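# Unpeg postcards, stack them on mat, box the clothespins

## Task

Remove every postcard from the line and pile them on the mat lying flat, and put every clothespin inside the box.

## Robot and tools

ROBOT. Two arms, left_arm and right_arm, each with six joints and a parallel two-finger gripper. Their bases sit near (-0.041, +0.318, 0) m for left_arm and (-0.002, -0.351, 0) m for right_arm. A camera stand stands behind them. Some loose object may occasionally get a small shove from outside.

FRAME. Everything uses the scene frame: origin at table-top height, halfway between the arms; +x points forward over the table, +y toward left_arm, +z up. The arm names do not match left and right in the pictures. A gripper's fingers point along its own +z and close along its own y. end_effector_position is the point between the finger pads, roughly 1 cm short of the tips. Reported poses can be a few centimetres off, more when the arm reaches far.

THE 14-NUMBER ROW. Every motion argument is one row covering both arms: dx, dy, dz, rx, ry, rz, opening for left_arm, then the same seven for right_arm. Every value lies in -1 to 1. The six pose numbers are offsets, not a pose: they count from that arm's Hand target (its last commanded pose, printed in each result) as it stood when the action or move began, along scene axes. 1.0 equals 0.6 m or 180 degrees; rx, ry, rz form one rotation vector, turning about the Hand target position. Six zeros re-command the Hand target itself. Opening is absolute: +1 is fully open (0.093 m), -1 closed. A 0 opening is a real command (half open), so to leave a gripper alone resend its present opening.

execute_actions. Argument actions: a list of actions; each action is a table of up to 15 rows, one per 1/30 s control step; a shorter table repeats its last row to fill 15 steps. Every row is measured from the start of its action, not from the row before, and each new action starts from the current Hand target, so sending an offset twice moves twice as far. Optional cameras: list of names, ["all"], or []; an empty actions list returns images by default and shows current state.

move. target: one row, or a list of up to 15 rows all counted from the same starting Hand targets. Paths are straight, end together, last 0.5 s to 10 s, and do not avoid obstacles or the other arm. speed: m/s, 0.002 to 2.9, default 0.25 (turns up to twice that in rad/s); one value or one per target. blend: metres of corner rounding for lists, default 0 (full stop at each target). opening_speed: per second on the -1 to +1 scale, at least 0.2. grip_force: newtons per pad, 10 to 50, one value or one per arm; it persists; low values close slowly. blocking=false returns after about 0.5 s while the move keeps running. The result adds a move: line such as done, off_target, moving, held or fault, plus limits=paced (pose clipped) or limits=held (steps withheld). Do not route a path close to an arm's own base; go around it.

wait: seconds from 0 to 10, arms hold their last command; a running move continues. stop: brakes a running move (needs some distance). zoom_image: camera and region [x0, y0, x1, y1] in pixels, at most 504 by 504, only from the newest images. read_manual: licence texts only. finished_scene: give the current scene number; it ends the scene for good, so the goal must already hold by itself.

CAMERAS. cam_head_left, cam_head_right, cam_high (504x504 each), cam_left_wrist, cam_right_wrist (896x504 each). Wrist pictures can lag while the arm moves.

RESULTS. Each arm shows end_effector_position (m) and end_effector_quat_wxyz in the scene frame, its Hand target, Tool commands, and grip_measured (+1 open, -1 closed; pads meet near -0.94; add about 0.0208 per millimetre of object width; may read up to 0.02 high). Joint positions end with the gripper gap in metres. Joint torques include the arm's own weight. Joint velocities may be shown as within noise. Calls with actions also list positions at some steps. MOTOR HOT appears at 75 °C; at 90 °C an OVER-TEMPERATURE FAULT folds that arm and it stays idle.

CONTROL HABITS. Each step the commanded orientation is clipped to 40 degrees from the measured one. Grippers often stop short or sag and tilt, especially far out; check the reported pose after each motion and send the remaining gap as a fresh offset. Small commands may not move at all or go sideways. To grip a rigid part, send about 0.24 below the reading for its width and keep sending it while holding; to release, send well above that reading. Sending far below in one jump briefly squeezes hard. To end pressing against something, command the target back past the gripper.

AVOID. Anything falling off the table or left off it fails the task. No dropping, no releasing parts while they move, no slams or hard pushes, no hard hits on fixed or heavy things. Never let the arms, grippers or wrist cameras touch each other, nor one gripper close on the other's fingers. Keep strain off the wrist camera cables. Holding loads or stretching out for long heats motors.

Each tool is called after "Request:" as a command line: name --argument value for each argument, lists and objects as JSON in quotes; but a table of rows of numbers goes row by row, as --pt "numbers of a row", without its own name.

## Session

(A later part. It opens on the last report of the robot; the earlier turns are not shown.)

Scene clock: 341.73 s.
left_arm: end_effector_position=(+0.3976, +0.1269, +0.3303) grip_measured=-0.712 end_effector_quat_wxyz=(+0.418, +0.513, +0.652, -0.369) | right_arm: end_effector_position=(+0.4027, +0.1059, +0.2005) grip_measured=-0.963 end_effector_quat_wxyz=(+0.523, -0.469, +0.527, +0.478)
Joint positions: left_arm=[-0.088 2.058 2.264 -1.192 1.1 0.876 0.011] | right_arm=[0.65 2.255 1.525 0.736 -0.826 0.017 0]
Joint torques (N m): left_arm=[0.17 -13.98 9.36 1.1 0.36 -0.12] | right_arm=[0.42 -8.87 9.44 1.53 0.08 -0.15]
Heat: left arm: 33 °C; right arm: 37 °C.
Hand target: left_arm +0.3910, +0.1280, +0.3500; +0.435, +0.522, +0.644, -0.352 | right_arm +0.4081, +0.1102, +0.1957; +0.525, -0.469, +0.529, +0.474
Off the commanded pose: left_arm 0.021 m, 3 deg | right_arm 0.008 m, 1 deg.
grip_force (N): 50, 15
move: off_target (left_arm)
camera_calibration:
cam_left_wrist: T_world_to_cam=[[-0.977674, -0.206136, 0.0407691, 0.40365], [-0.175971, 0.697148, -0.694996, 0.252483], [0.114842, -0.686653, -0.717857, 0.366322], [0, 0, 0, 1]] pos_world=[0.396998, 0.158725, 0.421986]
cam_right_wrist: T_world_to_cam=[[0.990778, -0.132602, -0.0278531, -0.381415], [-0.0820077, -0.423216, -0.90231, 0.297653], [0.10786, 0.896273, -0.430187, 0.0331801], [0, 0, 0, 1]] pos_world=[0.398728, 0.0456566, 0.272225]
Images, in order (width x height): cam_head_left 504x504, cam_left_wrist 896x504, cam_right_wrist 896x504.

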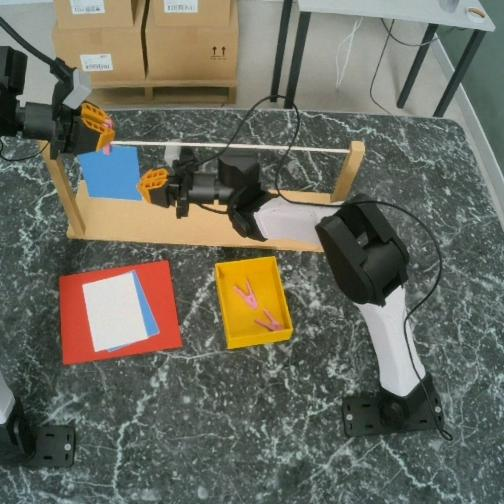

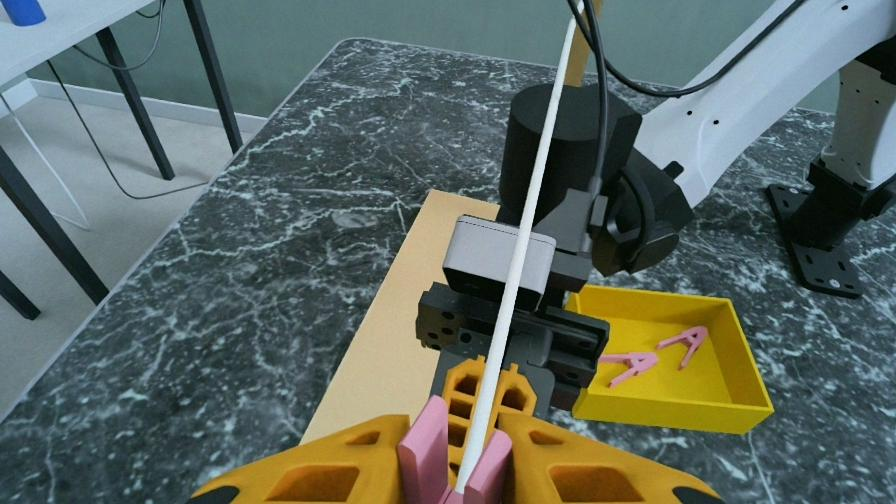

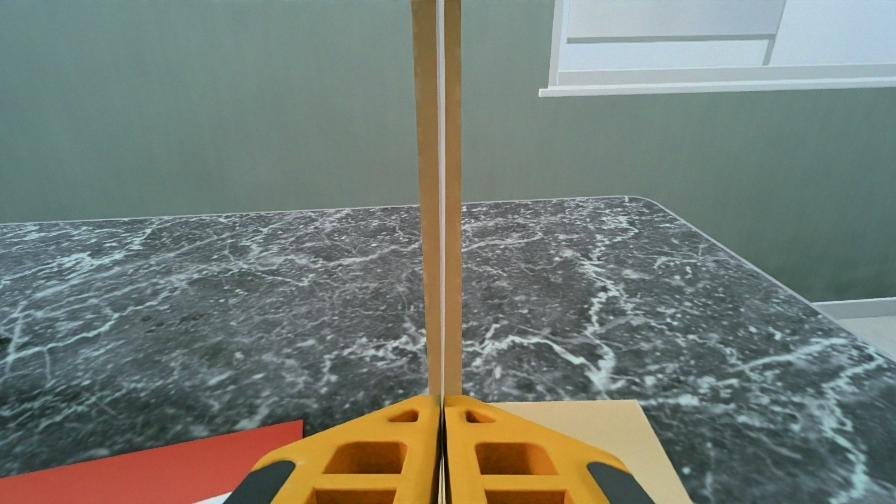

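Request:
move --pt "0 0 0 0 0 0 -0.76 0 0 -0.045 0 0 0 -1" --pt "0 0 0 0 0 0 -0.76 -0.0225 -0.2167 -0.045 0 0 0 -1" --speed '[0.08,0.2]' --blend '[0.008,0]' --cameras '["cam_left_wrist","cam_right_wrist","cam_head_left","cam_high"]'

Request:
zoom_image --camera "cam_head_left" --region '[20, 70, 220, 270]'

Scene clock: 344.10 s.
left_arm: end_effector_position=(+0.3976, +0.1269, +0.3303) grip_measured=-0.729 end_effector_quat_wxyz=(+0.418, +0.513, +0.652, -0.369) | right_arm: end_effector_position=(+0.3984, -0.0176, +0.1446) grip_measured=-0.963 end_effector_quat_wxyz=(+0.506, -0.462, +0.551, +0.477)
Joint positions: left_arm=[-0.088 2.058 2.264 -1.193 1.1 0.876 0.01] | right_arm=[0.42 2.15 1.119 0.965 -1.042 0.001 0]
Joint torques (N m): left_arm=[0.17 -13.98 9.37 1.1 0.36 -0.12] | right_arm=[0.06 -13.27 5.34 1.76 -0.17 -0.01]
Heat: left arm: 35 °C; right arm: 37 °C.
Hand target: left_arm +0.3910, +0.1280, +0.3501; +0.435, +0.522, +0.644, -0.352 | right_arm +0.3945, -0.0197, +0.1688; +0.525, -0.469, +0.529, +0.474
Off the commanded pose: left_arm 0.021 m, 3 deg | right_arm 0.025 m, 3 deg.
grip_force (N): 50, 15
move: off_target (left_arm, right_arm)
camera_calibration:
cam_left_wrist: T_world_to_cam=[[-0.977668, -0.206094, 0.0411041, 0.4035], [-0.176184, 0.69719, -0.694899, 0.252521], [0.114557, -0.686623, -0.717932, 0.366462], [0, 0, 0, 1]] pos_world=[0.396999, 0.158725, 0.421985]
cam_right_wrist: T_world_to_cam=[[0.986472, -0.14751, -0.0715044, -0.387459], [-0.131345, -0.450247, -0.883191, 0.210958], [0.098085, 0.880635, -0.46353, 0.128731], [0, 0, 0, 1]] pos_world=[0.397299, -0.0755364, 0.218282]
Images, in order (width x height): cam_head_left 504x504, cam_high 504x504, cam_left_wrist 896x504, cam_right_wrist 896x504.

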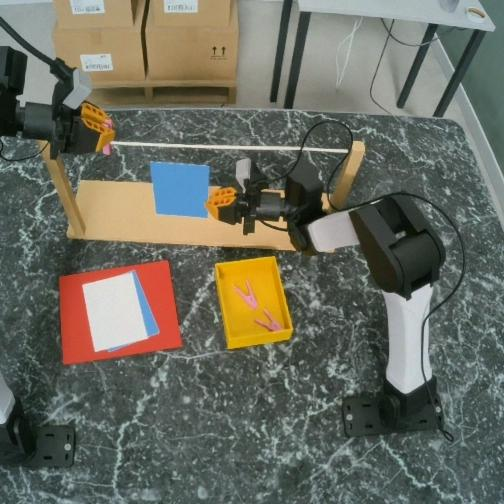

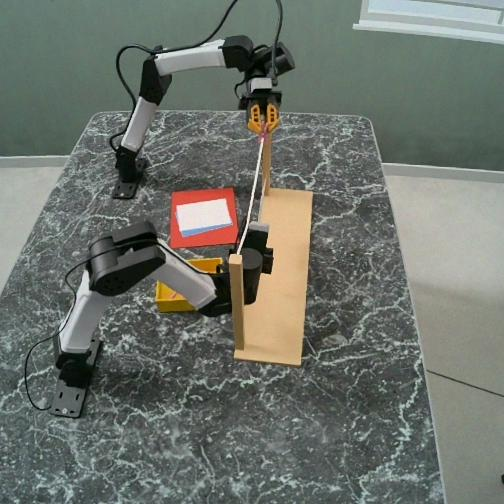

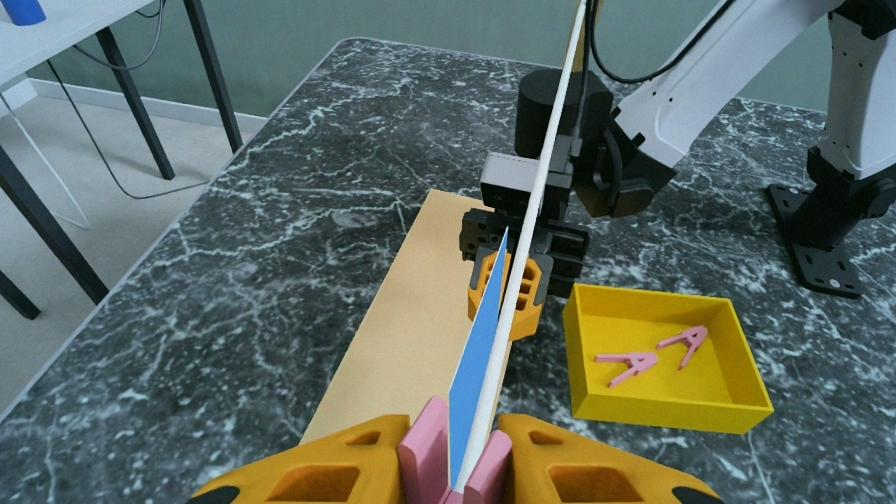

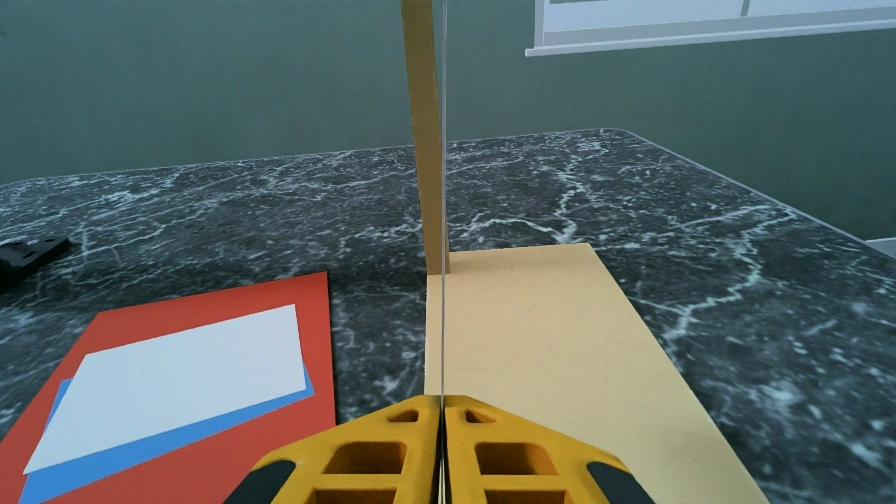

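Scaled by 2.520 from the camera's 504x504 image, which has a finer 720x720 frame.

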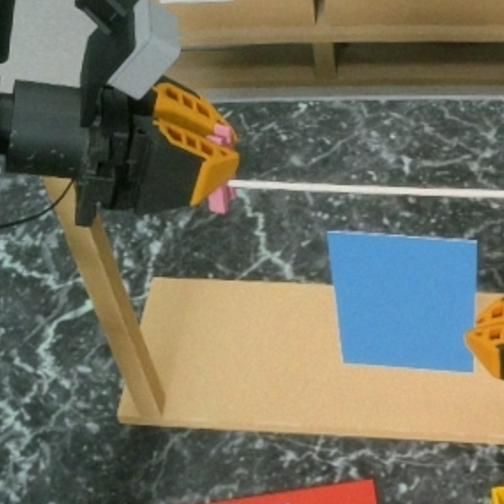

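Request:
move --pt "-0.0033 0 0.08 -0.03 -0.0055 0 -0.76 -0.1575 -0.0172 0.027 -0.0577 0.242 0.0078 -1" --pt "-0.0033 0 0.11 -0.0437 -0.008 0 -0.76 -0.2962 0.1662 0.0103 -0.1154 0.484 0.0156 -1" --speed '[0.3,0.35]' --blend '[0.03,0]' --cameras '["cam_left_wrist","cam_right_wrist","cam_head_left","cam_high"]'

Request:
zoom_image --camera "cam_head_left" --region '[20, 70, 220, 270]'

Request:
zoom_image --camera "cam_left_wrist" --region '[330, 330, 630, 504]'

Scene clock: 351.00 s.
left_arm: end_effector_position=(+0.3856, +0.1269, +0.4126) grip_measured=-0.729 end_effector_quat_wxyz=(+0.470, +0.493, +0.621, -0.388) | right_arm: end_effector_position=(+0.2117, +0.0747, +0.1739) grip_measured=-0.963 end_effector_quat_wxyz=(-0.080, -0.109, +0.801, +0.583)
Joint positions: left_arm=[-0.077 2.058 2.501 -1.188 1.182 0.688 0.01] | right_arm=[0.821 1.805 1.134 0.111 -0.954 1.099 0]
Joint torques (N m): left_arm=[0.76 -9.31 8.76 1.52 0.58 -0.14] | right_arm=[0.4 -6.39 9.47 1.44 -0.23 -0.04]
Heat: left arm: 38 °C; right arm: 37 °C.
Hand target: left_arm +0.3890, +0.1280, +0.4160; +0.477, +0.496, +0.613, -0.389 | right_arm +0.2168, +0.0800, +0.1750; -0.077, -0.106, +0.802, +0.583
Off the commanded pose: left_arm 0.005 m, 1 deg | right_arm 0.007 m, 0 deg.
grip_force (N): 50, 15
move: done
camera_calibration:
cam_left_wrist: T_world_to_cam=[[-0.975459, -0.220051, 0.00763105, 0.403111], [-0.143004, 0.606806, -0.78188, 0.342123], [0.167423, -0.763783, -0.623382, 0.377365], [0, 0, 0, 1]] pos_world=[0.378964, 0.169328, 0.499665]
cam_right_wrist: T_world_to_cam=[[0.0740208, -0.326427, -0.94232, 0.170455], [-0.760533, -0.629685, 0.158387, 0.219436], [-0.645067, 0.704941, -0.294868, 0.220478], [0, 0, 0, 1]] pos_world=[0.296494, 0.038393, 0.190879]
Images, in order (width x height): cam_head_left 504x504, cam_high 504x504, cam_left_wrist 896x504, cam_right_wrist 896x504.

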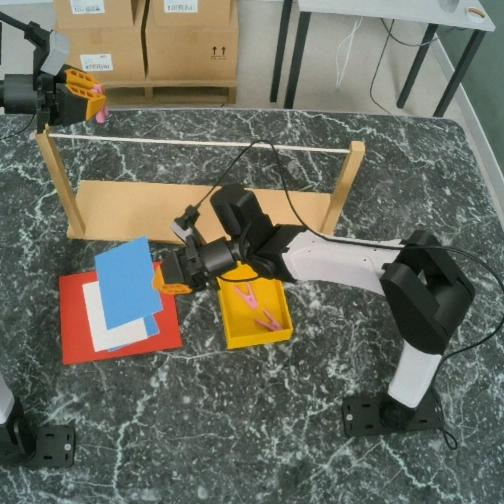

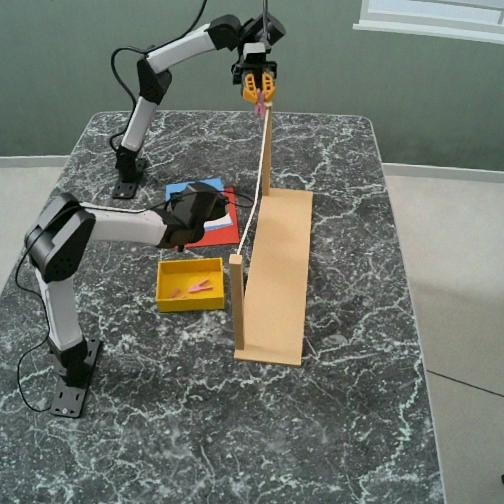

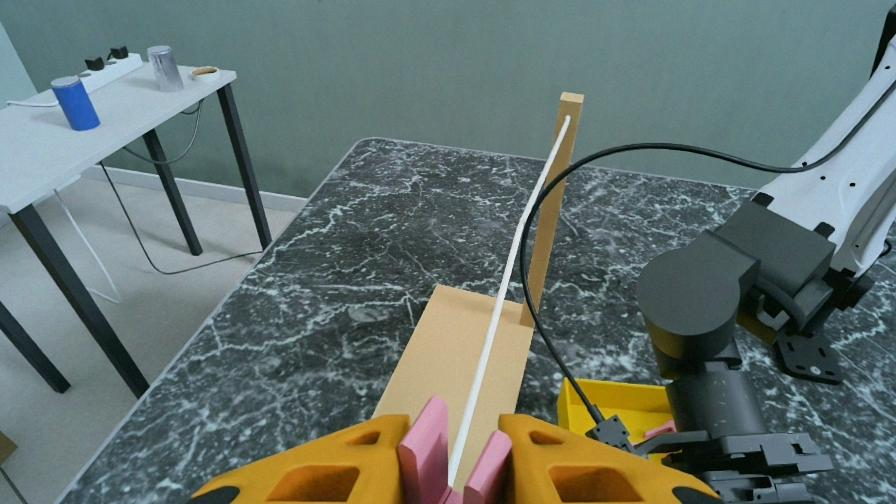

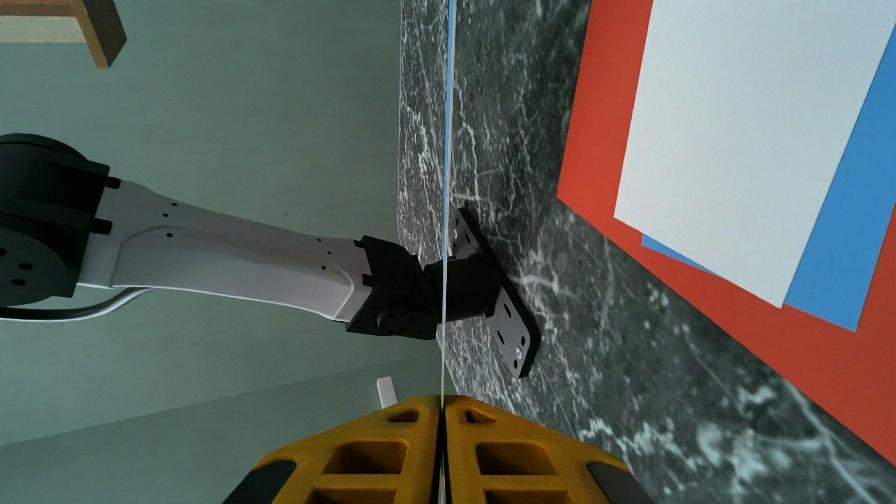

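Scaled by 2.520 from the camera's 504x504 image, which has a finer 720x720 frame.

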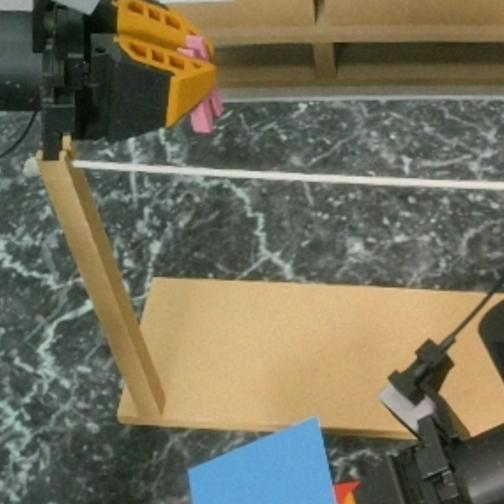

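Scaled by 1.680 from the camera's 896x504 image, which has a finer 1280x720 frame.

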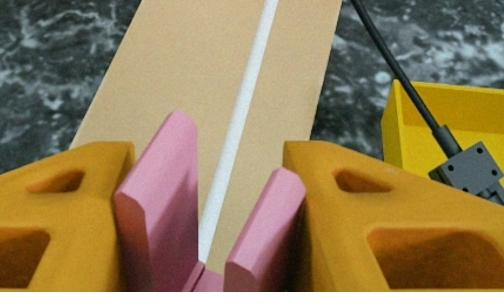

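Request:
zoom_image --camera "cam_head_left" --region '[50, 220, 200, 370]'

Scaled by 3.360 from the camera's 504x504 image, which has a finer 720x720 frame.

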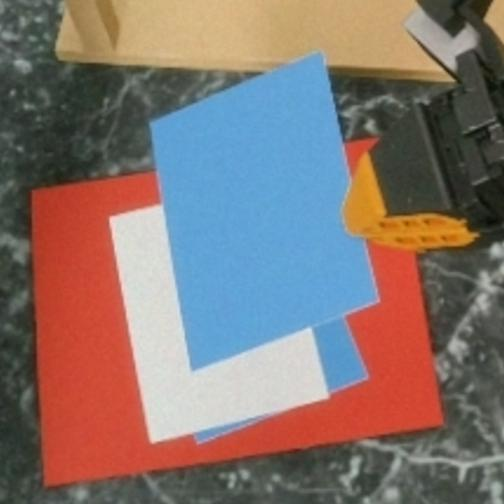

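Request:
move --target '[0,0,0,0,0,0,-0.76,0.0142,0.0672,-0.2033,0,0,0.0167,-1]' --speed 0.2 --cameras '["cam_head_left","cam_right_wrist"]'

Request:
zoom_image --camera "cam_head_left" --region '[50, 240, 200, 390]'

Scene clock: 354.17 s.
left_arm: end_effector_position=(+0.3856, +0.1269, +0.4126) grip_measured=-0.729 end_effector_quat_wxyz=(+0.470, +0.493, +0.621, -0.388) | right_arm: end_effector_position=(+0.2235, +0.1135, +0.0534) grip_measured=-0.963 end_effector_quat_wxyz=(-0.098, -0.119, +0.803, +0.575)
Joint positions: left_arm=[-0.077 2.058 2.501 -1.188 1.183 0.688 0.01] | right_arm=[0.857 2.204 1.18 0.436 -0.956 1.094 0]
Joint torques (N m): left_arm=[0.77 -9.28 8.72 1.51 0.59 -0.13] | right_arm=[0.81 -7.97 7.9 1.69 -0.32 -0.11]
Heat: left arm: 38 °C; right arm: 37 °C.
Hand target: left_arm +0.3890, +0.1280, +0.4160; +0.477, +0.496, +0.612, -0.389 | right_arm +0.2253, +0.1203, +0.0530; -0.092, -0.127, +0.799, +0.581
Off the commanded pose: left_arm 0.005 m, 1 deg | right_arm 0.007 m, 1 deg.
grip_force (N): 50, 15
move: done
camera_calibration:
cam_right_wrist: T_world_to_cam=[[0.073391, -0.340633, -0.937328, 0.0702609], [-0.732378, -0.656351, 0.18118, 0.267369], [-0.676932, 0.673181, -0.297642, 0.176111], [0, 0, 0, 1]] pos_world=[0.309874, 0.0808665, 0.0698337]
Images, in order (width x height): cam_head_left 504x504, cam_right_wrist 896x504.

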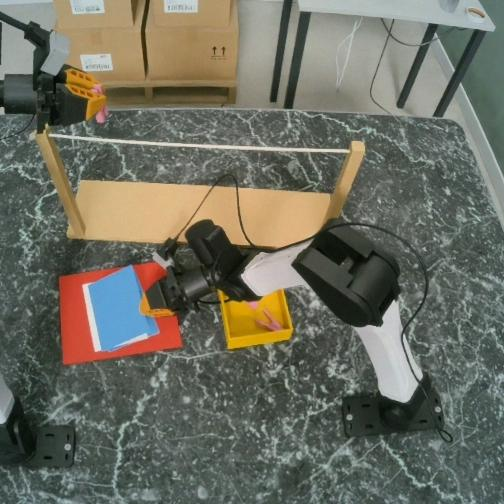

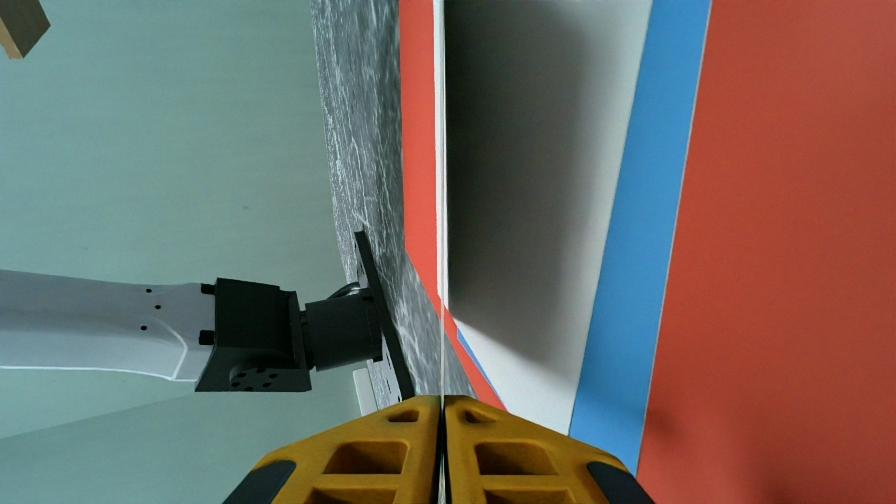

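Scaled by 3.360 from the camera's 504x504 image, which has a finer 720x720 frame.

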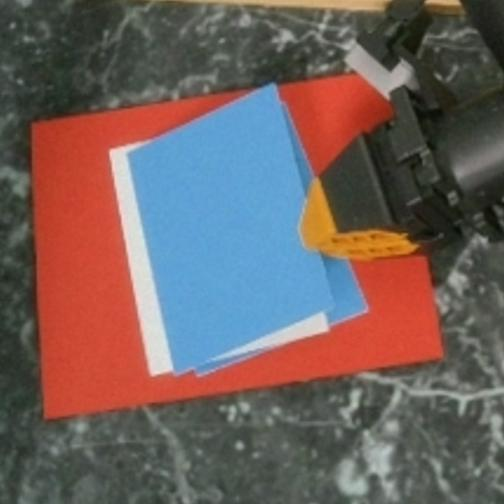

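Request:
move --pt "0 0 0 0 0 0 -0.76 0 0.0017 -0.0125 0 0 0 -1" --pt "0 0 0 0 0 0 -0.76 0 0.0017 -0.0125 0 0 0 -0.8" --speed 0.08 --opening_speed 0.5 --cameras '["cam_right_wrist","cam_head_left"]'

Scene clock: 356.10 s.
left_arm: end_effector_position=(+0.3856, +0.1269, +0.4126) grip_measured=-0.729 end_effector_quat_wxyz=(+0.470, +0.493, +0.621, -0.388) | right_arm: end_effector_position=(+0.2246, +0.1147, +0.0482) grip_measured=-0.802 end_effector_quat_wxyz=(-0.095, -0.122, +0.802, +0.578)
Joint positions: left_arm=[-0.077 2.058 2.501 -1.188 1.183 0.688 0.01] | right_arm=[0.857 2.224 1.18 0.467 -0.956 1.094 0.007]
Joint torques (N m): left_arm=[0.8 -9.24 8.73 1.51 0.58 -0.14] | right_arm=[0.87 -7.71 7.77 1.61 -0.31 -0.08]
Heat: left arm: 38 °C; right arm: 37 °C.
Hand target: left_arm +0.3890, +0.1280, +0.4160; +0.477, +0.496, +0.612, -0.389 | right_arm +0.2252, +0.1213, +0.0454; -0.092, -0.127, +0.799, +0.581
Off the commanded pose: left_arm 0.005 m, 1 deg | right_arm 0.007 m, 1 deg.
grip_force (N): 50, 15
move: done
camera_calibration:
cam_right_wrist: T_world_to_cam=[[0.0800202, -0.333123, -0.939482, 0.0633355], [-0.73362, -0.65776, 0.170743, 0.270783], [-0.674832, 0.67556, -0.29702, 0.173676], [0, 0, 0, 1]] pos_world=[0.310786, 0.0818806, 0.0648532]
Images, in order (width x height): cam_head_left 504x504, cam_right_wrist 896x504.

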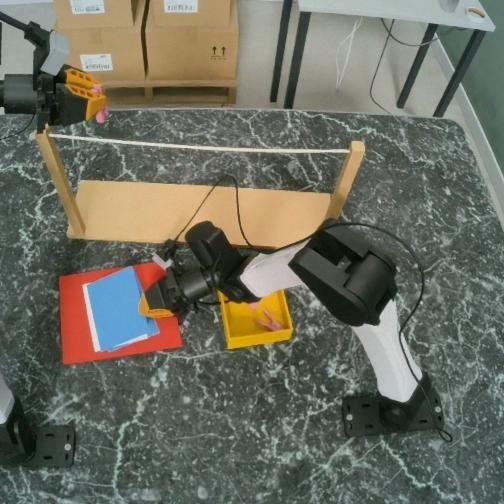

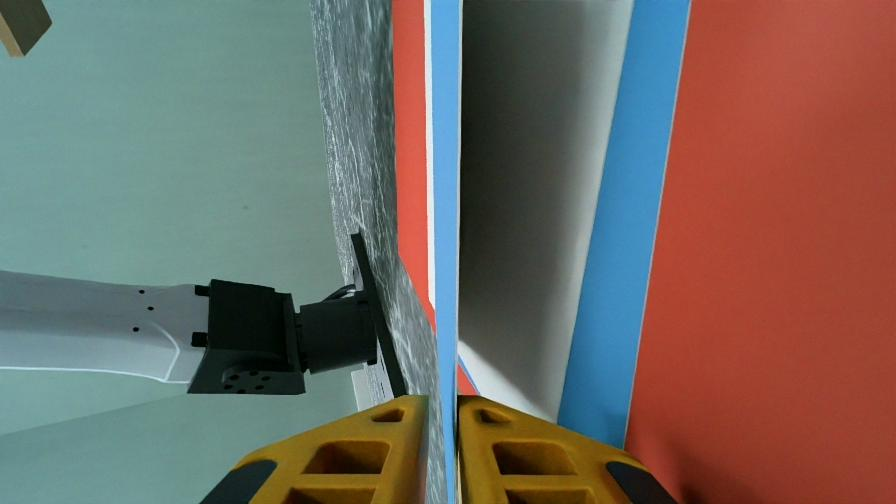

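Request:
move --target '[0, 0, 0, 0, 0, 0, -0.76, 0, 0, 0.0127, -0.1453, -0.0472, 0, -0.62]' --speed 0.2 --opening_speed 0.25 --grip_force '[50, 15]' --cameras '["cam_head_left"]'

Scene clock: 360.57 s.
left_arm: end_effector_position=(+0.3856, +0.1269, +0.4126) grip_measured=-0.729 end_effector_quat_wxyz=(+0.470, +0.493, +0.621, -0.388) | right_arm: end_effector_position=(+0.2227, +0.1145, +0.0364) grip_measured=-0.622 end_effector_quat_wxyz=(-0.074, -0.135, +0.918, +0.366)
Joint positions: left_arm=[-0.077 2.058 2.501 -1.188 1.183 0.688 0.01] | right_arm=[0.94 2.211 1.555 -0.428 -0.615 0.797 0.015]
Joint torques (N m): left_arm=[0.8 -9.29 8.75 1.51 0.58 -0.14] | right_arm=[0.8 -12.03 9.21 0.91 -0.22 -0.14]
Heat: left arm: 38 °C; right arm: 37 °C.
Hand target: left_arm +0.3890, +0.1280, +0.4160; +0.477, +0.496, +0.612, -0.389 | right_arm +0.2253, +0.1213, +0.0530; -0.060, -0.145, +0.914, +0.374
Off the commanded pose: left_arm 0.005 m, 1 deg | right_arm 0.018 m, 2 deg.
grip_force (N): 50, 15
move: off_target (right_arm)
Images, in order (width x height): cam_head_left 504x504.

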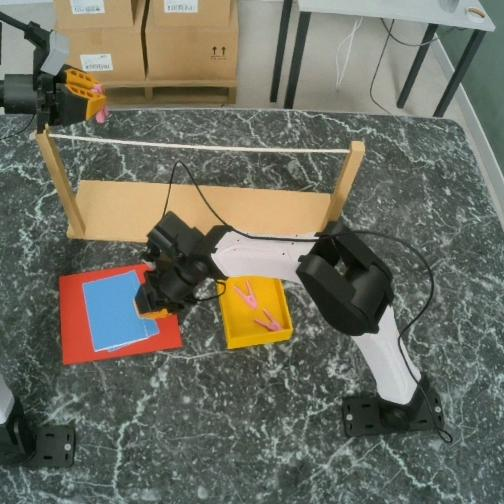

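Request:
move --pt "0 0 0 0 0 0 -0.76 0.0033 -0.0167 0.0167 0 0 0 -0.62" --pt "0 0 0 0 0 0 -0.76 0.015 -0.0917 0.0233 0 0 0 -0.62" --pt "-0.148 -0.013 0.007 0 0 0 -0.76 0.015 -0.108 0.183 0 0 0 -0.62" --speed '[0.1, 0.12, 0.25]' --blend '[0.005, 0.005, 0]' --cameras '["cam_head_left"]'

Scene clock: 366.53 s.
left_arm: end_effector_position=(+0.3015, +0.1198, +0.4184) grip_measured=-0.729 end_effector_quat_wxyz=(+0.471, +0.493, +0.614, -0.398) | right_arm: end_effector_position=(+0.2313, +0.0576, +0.1471) grip_measured=-0.622 end_effector_quat_wxyz=(-0.070, -0.141, +0.918, +0.364)
Joint positions: left_arm=[-0.117 1.641 1.935 -0.971 1.177 0.614 0.01] | right_arm=[0.841 1.971 1.653 -0.833 -0.653 0.671 0.015]
Joint torques (N m): left_arm=[0.1 -8.5 6.16 1.58 0.24 -0.15] | right_arm=[-0.42 -10.91 8.88 0.83 -0.44 -0.15]
Heat: left arm: 39 °C; right arm: 38 °C.
Hand target: left_arm +0.3002, +0.1202, +0.4202; +0.477, +0.495, +0.613, -0.389 | right_arm +0.2343, +0.0565, +0.1629; -0.060, -0.145, +0.914, +0.374
Off the commanded pose: left_arm 0.002 m, 1 deg | right_arm 0.016 m, 2 deg.
grip_force (N): 50, 15
move: off_target (right_arm)
Images, in order (width x height): cam_head_left 504x504.

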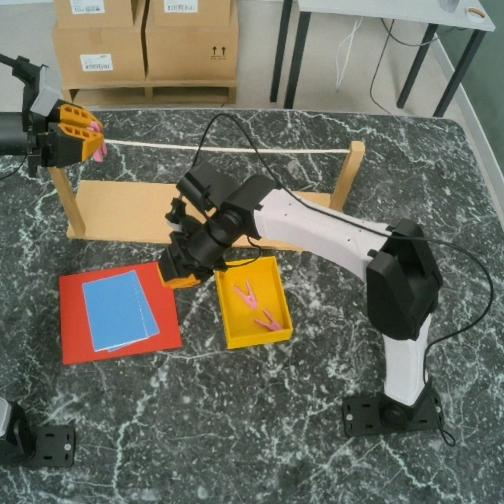

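Request:
move --pt "-0.017 -0.0837 -0.1003 0.1444 0.0606 0.0564 -0.76 0.0762 -0.6608 0.1452 -0.1964 -0.2744 -0.1876 -0.62" --pt "-0.067 -0.4153 -0.4837 0.2888 0.1212 0.1128 -0.76 0.0762 -0.6608 0.1452 -0.1964 -0.2744 -0.1876 -0.62" --speed '[0.35, 0.3]' --blend '[0.03, 0]' --cameras '["cam_head_left", "cam_left_wrist"]'

Scene clock: 372.63 s.
left_arm: end_effector_position=(+0.2543, -0.1291, +0.1325) grip_measured=-0.729 end_effector_quat_wxyz=(+0.151, +0.469, +0.866, -0.088) | right_arm: end_effector_position=(+0.2787, -0.3393, +0.2469) grip_measured=-0.622 end_effector_quat_wxyz=(+0.372, +0.000, +0.928, -0.002)
Joint positions: left_arm=[-0.979 2.361 2.364 -1.222 0.014 0.006 0.01] | right_arm=[0.082 1.001 1.111 -0.922 0.054 0.051 0.015]
Joint torques (N m): left_arm=[0.66 -12.12 9.99 0.93 -0.17 -0.22] | right_arm=[-0.5 -2.84 6.54 1.63 -0.09 -0.11]
Heat: left arm: 38 °C; right arm: 38 °C.
Hand target: left_arm +0.2601, -0.1290, +0.1300; +0.153, +0.462, +0.870, -0.081 | right_arm +0.2800, -0.3400, +0.2501; +0.383, +0.000, +0.924, +0.000
Off the commanded pose: left_arm 0.006 m, 1 deg | right_arm 0.003 m, 1 deg.
grip_force (N): 50, 15
move: done
camera_calibration:
cam_left_wrist: T_world_to_cam=[[-0.840988, -0.541054, -0.000630126, 0.146279], [-0.540068, 0.839384, 0.0613319, 0.279091], [-0.0326549, 0.0519197, -0.998117, 0.235099], [0, 0, 0, 1]] pos_world=[0.281424, -0.167326, 0.217632]
Images, in order (width x height): cam_head_left 504x504, cam_left_wrist 896x504.

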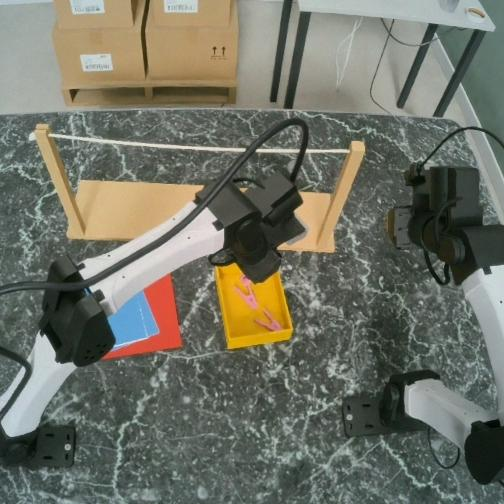

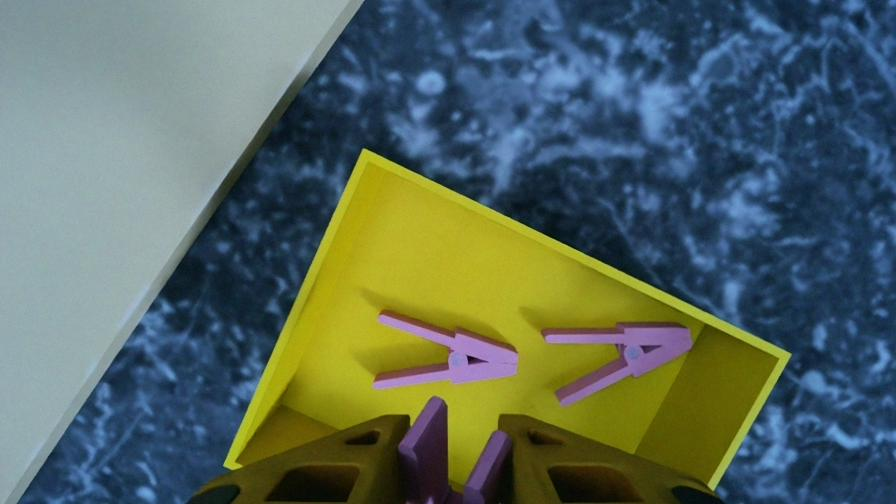

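Request:
move --pt "-0.0605 -0.0148 -0.1458 0 0 0 -0.76 0 0 0 0 0 0 -0.62" --pt "-0.0605 -0.0148 -0.1458 0 0 0 0.1 0 0 0 0 0 0 -0.62" --pt "-0.0605 -0.0148 0.01 0 0 0 0.1 0 0 0 0 0 0 -0.62" --speed '[0.18, 0.1, 0.2]' --opening_speed 0.8 --cameras '["cam_head_left", "cam_left_wrist"]'

Scene clock: 382.00 s.
left_arm: end_effector_position=(+0.2224, -0.1356, +0.1270) grip_measured=+0.098 end_effector_quat_wxyz=(+0.143, +0.466, +0.870, -0.081) | right_arm: end_effector_position=(+0.2787, -0.3393, +0.2469) grip_measured=-0.622 end_effector_quat_wxyz=(+0.372, +0.000, +0.928, -0.002)
Joint positions: left_arm=[-1.046 2.315 2.269 -1.196 -0.014 -0.065 0.05] | right_arm=[0.082 1.001 1.111 -0.922 0.054 0.051 0.015]
Joint torques (N m): left_arm=[-0.14 -13.82 9.99 0.89 -0.16 -0.22] | right_arm=[-0.43 -2.81 6.53 1.63 -0.08 -0.11]
Heat: left arm: 43 °C; right arm: 37 °C.
Hand target: left_arm +0.2239, -0.1379, +0.1361; +0.154, +0.462, +0.870, -0.081 | right_arm +0.2800, -0.3400, +0.2501; +0.383, +0.000, +0.924, +0.000
Off the commanded pose: left_arm 0.009 m, 1 deg | right_arm 0.004 m, 1 deg.
grip_force (N): 50, 15
move: done
camera_calibration:
cam_left_wrist: T_world_to_cam=[[-0.83569, -0.549189, -0.00369328, 0.114067], [-0.547506, 0.832565, 0.0841013, 0.265458], [-0.0431126, 0.0723047, -0.99645, 0.23377], [0, 0, 0, 1]] pos_world=[0.250743, -0.17527, 0.211036]
Images, in order (width x height): cam_head_left 504x504, cam_left_wrist 896x504.

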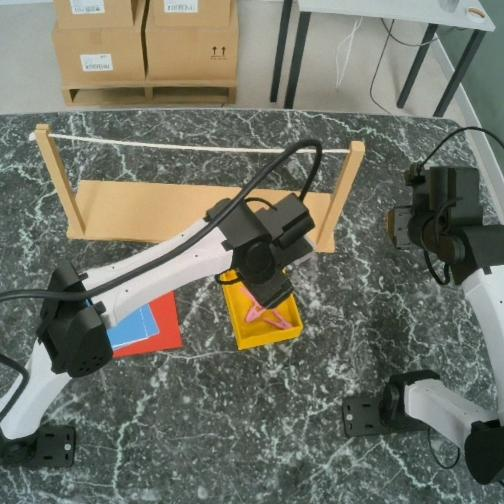

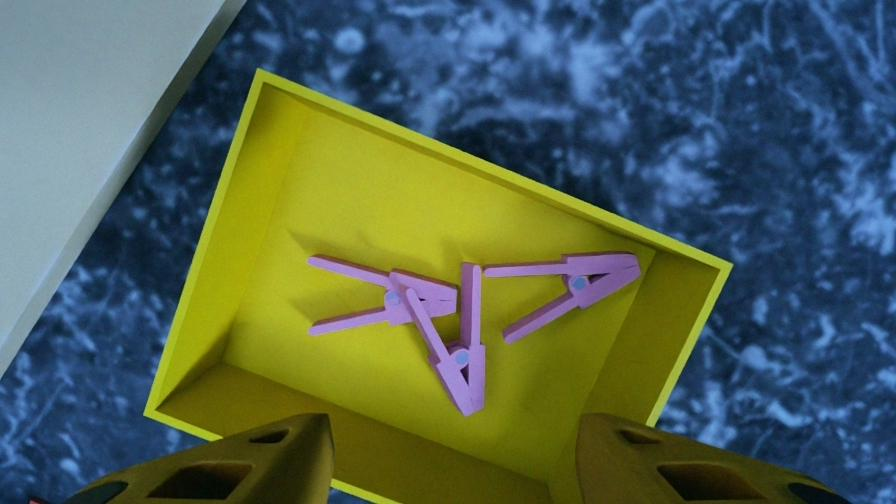

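Request:
wait --seconds 0 --cameras '["cam_head_right", "cam_high"]'

Scene clock: 382.40 s.
left_arm: end_effector_position=(+0.2224, -0.1355, +0.1270) grip_measured=+0.098 end_effector_quat_wxyz=(+0.142, +0.466, +0.870, -0.080) | right_arm: end_effector_position=(+0.2787, -0.3393, +0.2469) grip_measured=-0.622 end_effector_quat_wxyz=(+0.372, +0.000, +0.928, -0.002)
Joint positions: left_arm=[-1.046 2.315 2.269 -1.197 -0.014 -0.065 0.05] | right_arm=[0.082 1.001 1.111 -0.922 0.054 0.051 0.015]
Joint velocities: left_arm=[within noise] | right_arm=[-0.002 0.007 -0.012 0.154 -0.022 -0.007 0]
Joint torques (N m): left_arm=[-0.12 -13.79 9.98 0.89 -0.16 -0.23] | right_arm=[-0.49 -2.85 6.61 1.64 -0.1 -0.13]
Heat: left arm: 43 °C; right arm: 37 °C.
Hand target: left_arm +0.2239, -0.1378, +0.1361; +0.153, +0.462, +0.870, -0.081 | right_arm +0.2800, -0.3400, +0.2501; +0.383, +0.000, +0.924, +0.000
Tool commands: left_gripper/opening=+0.1 right_gripper/opening=-0.62
Off the commanded pose: left_arm 0.009 m, 1 deg | right_arm 0.004 m, 1 deg.
grip_force (N): 50, 15
Images, in order (width x height): cam_head_right 504x504, cam_high 504x504.

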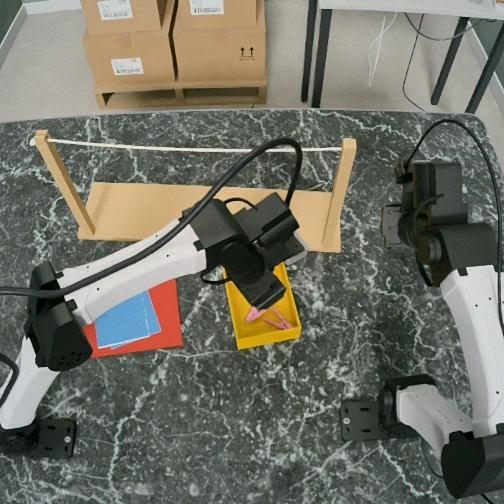

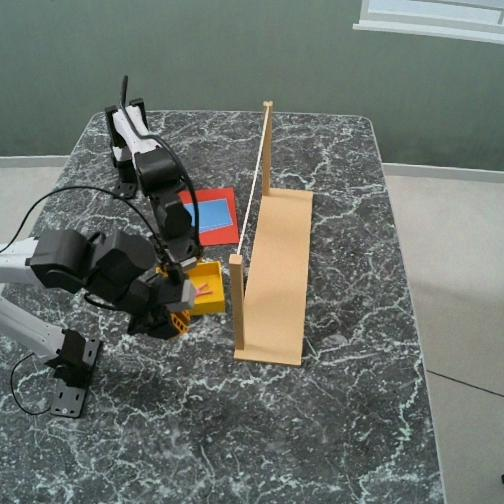

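Request:
finished_scene --scene 1

The scene is finished: the task was done.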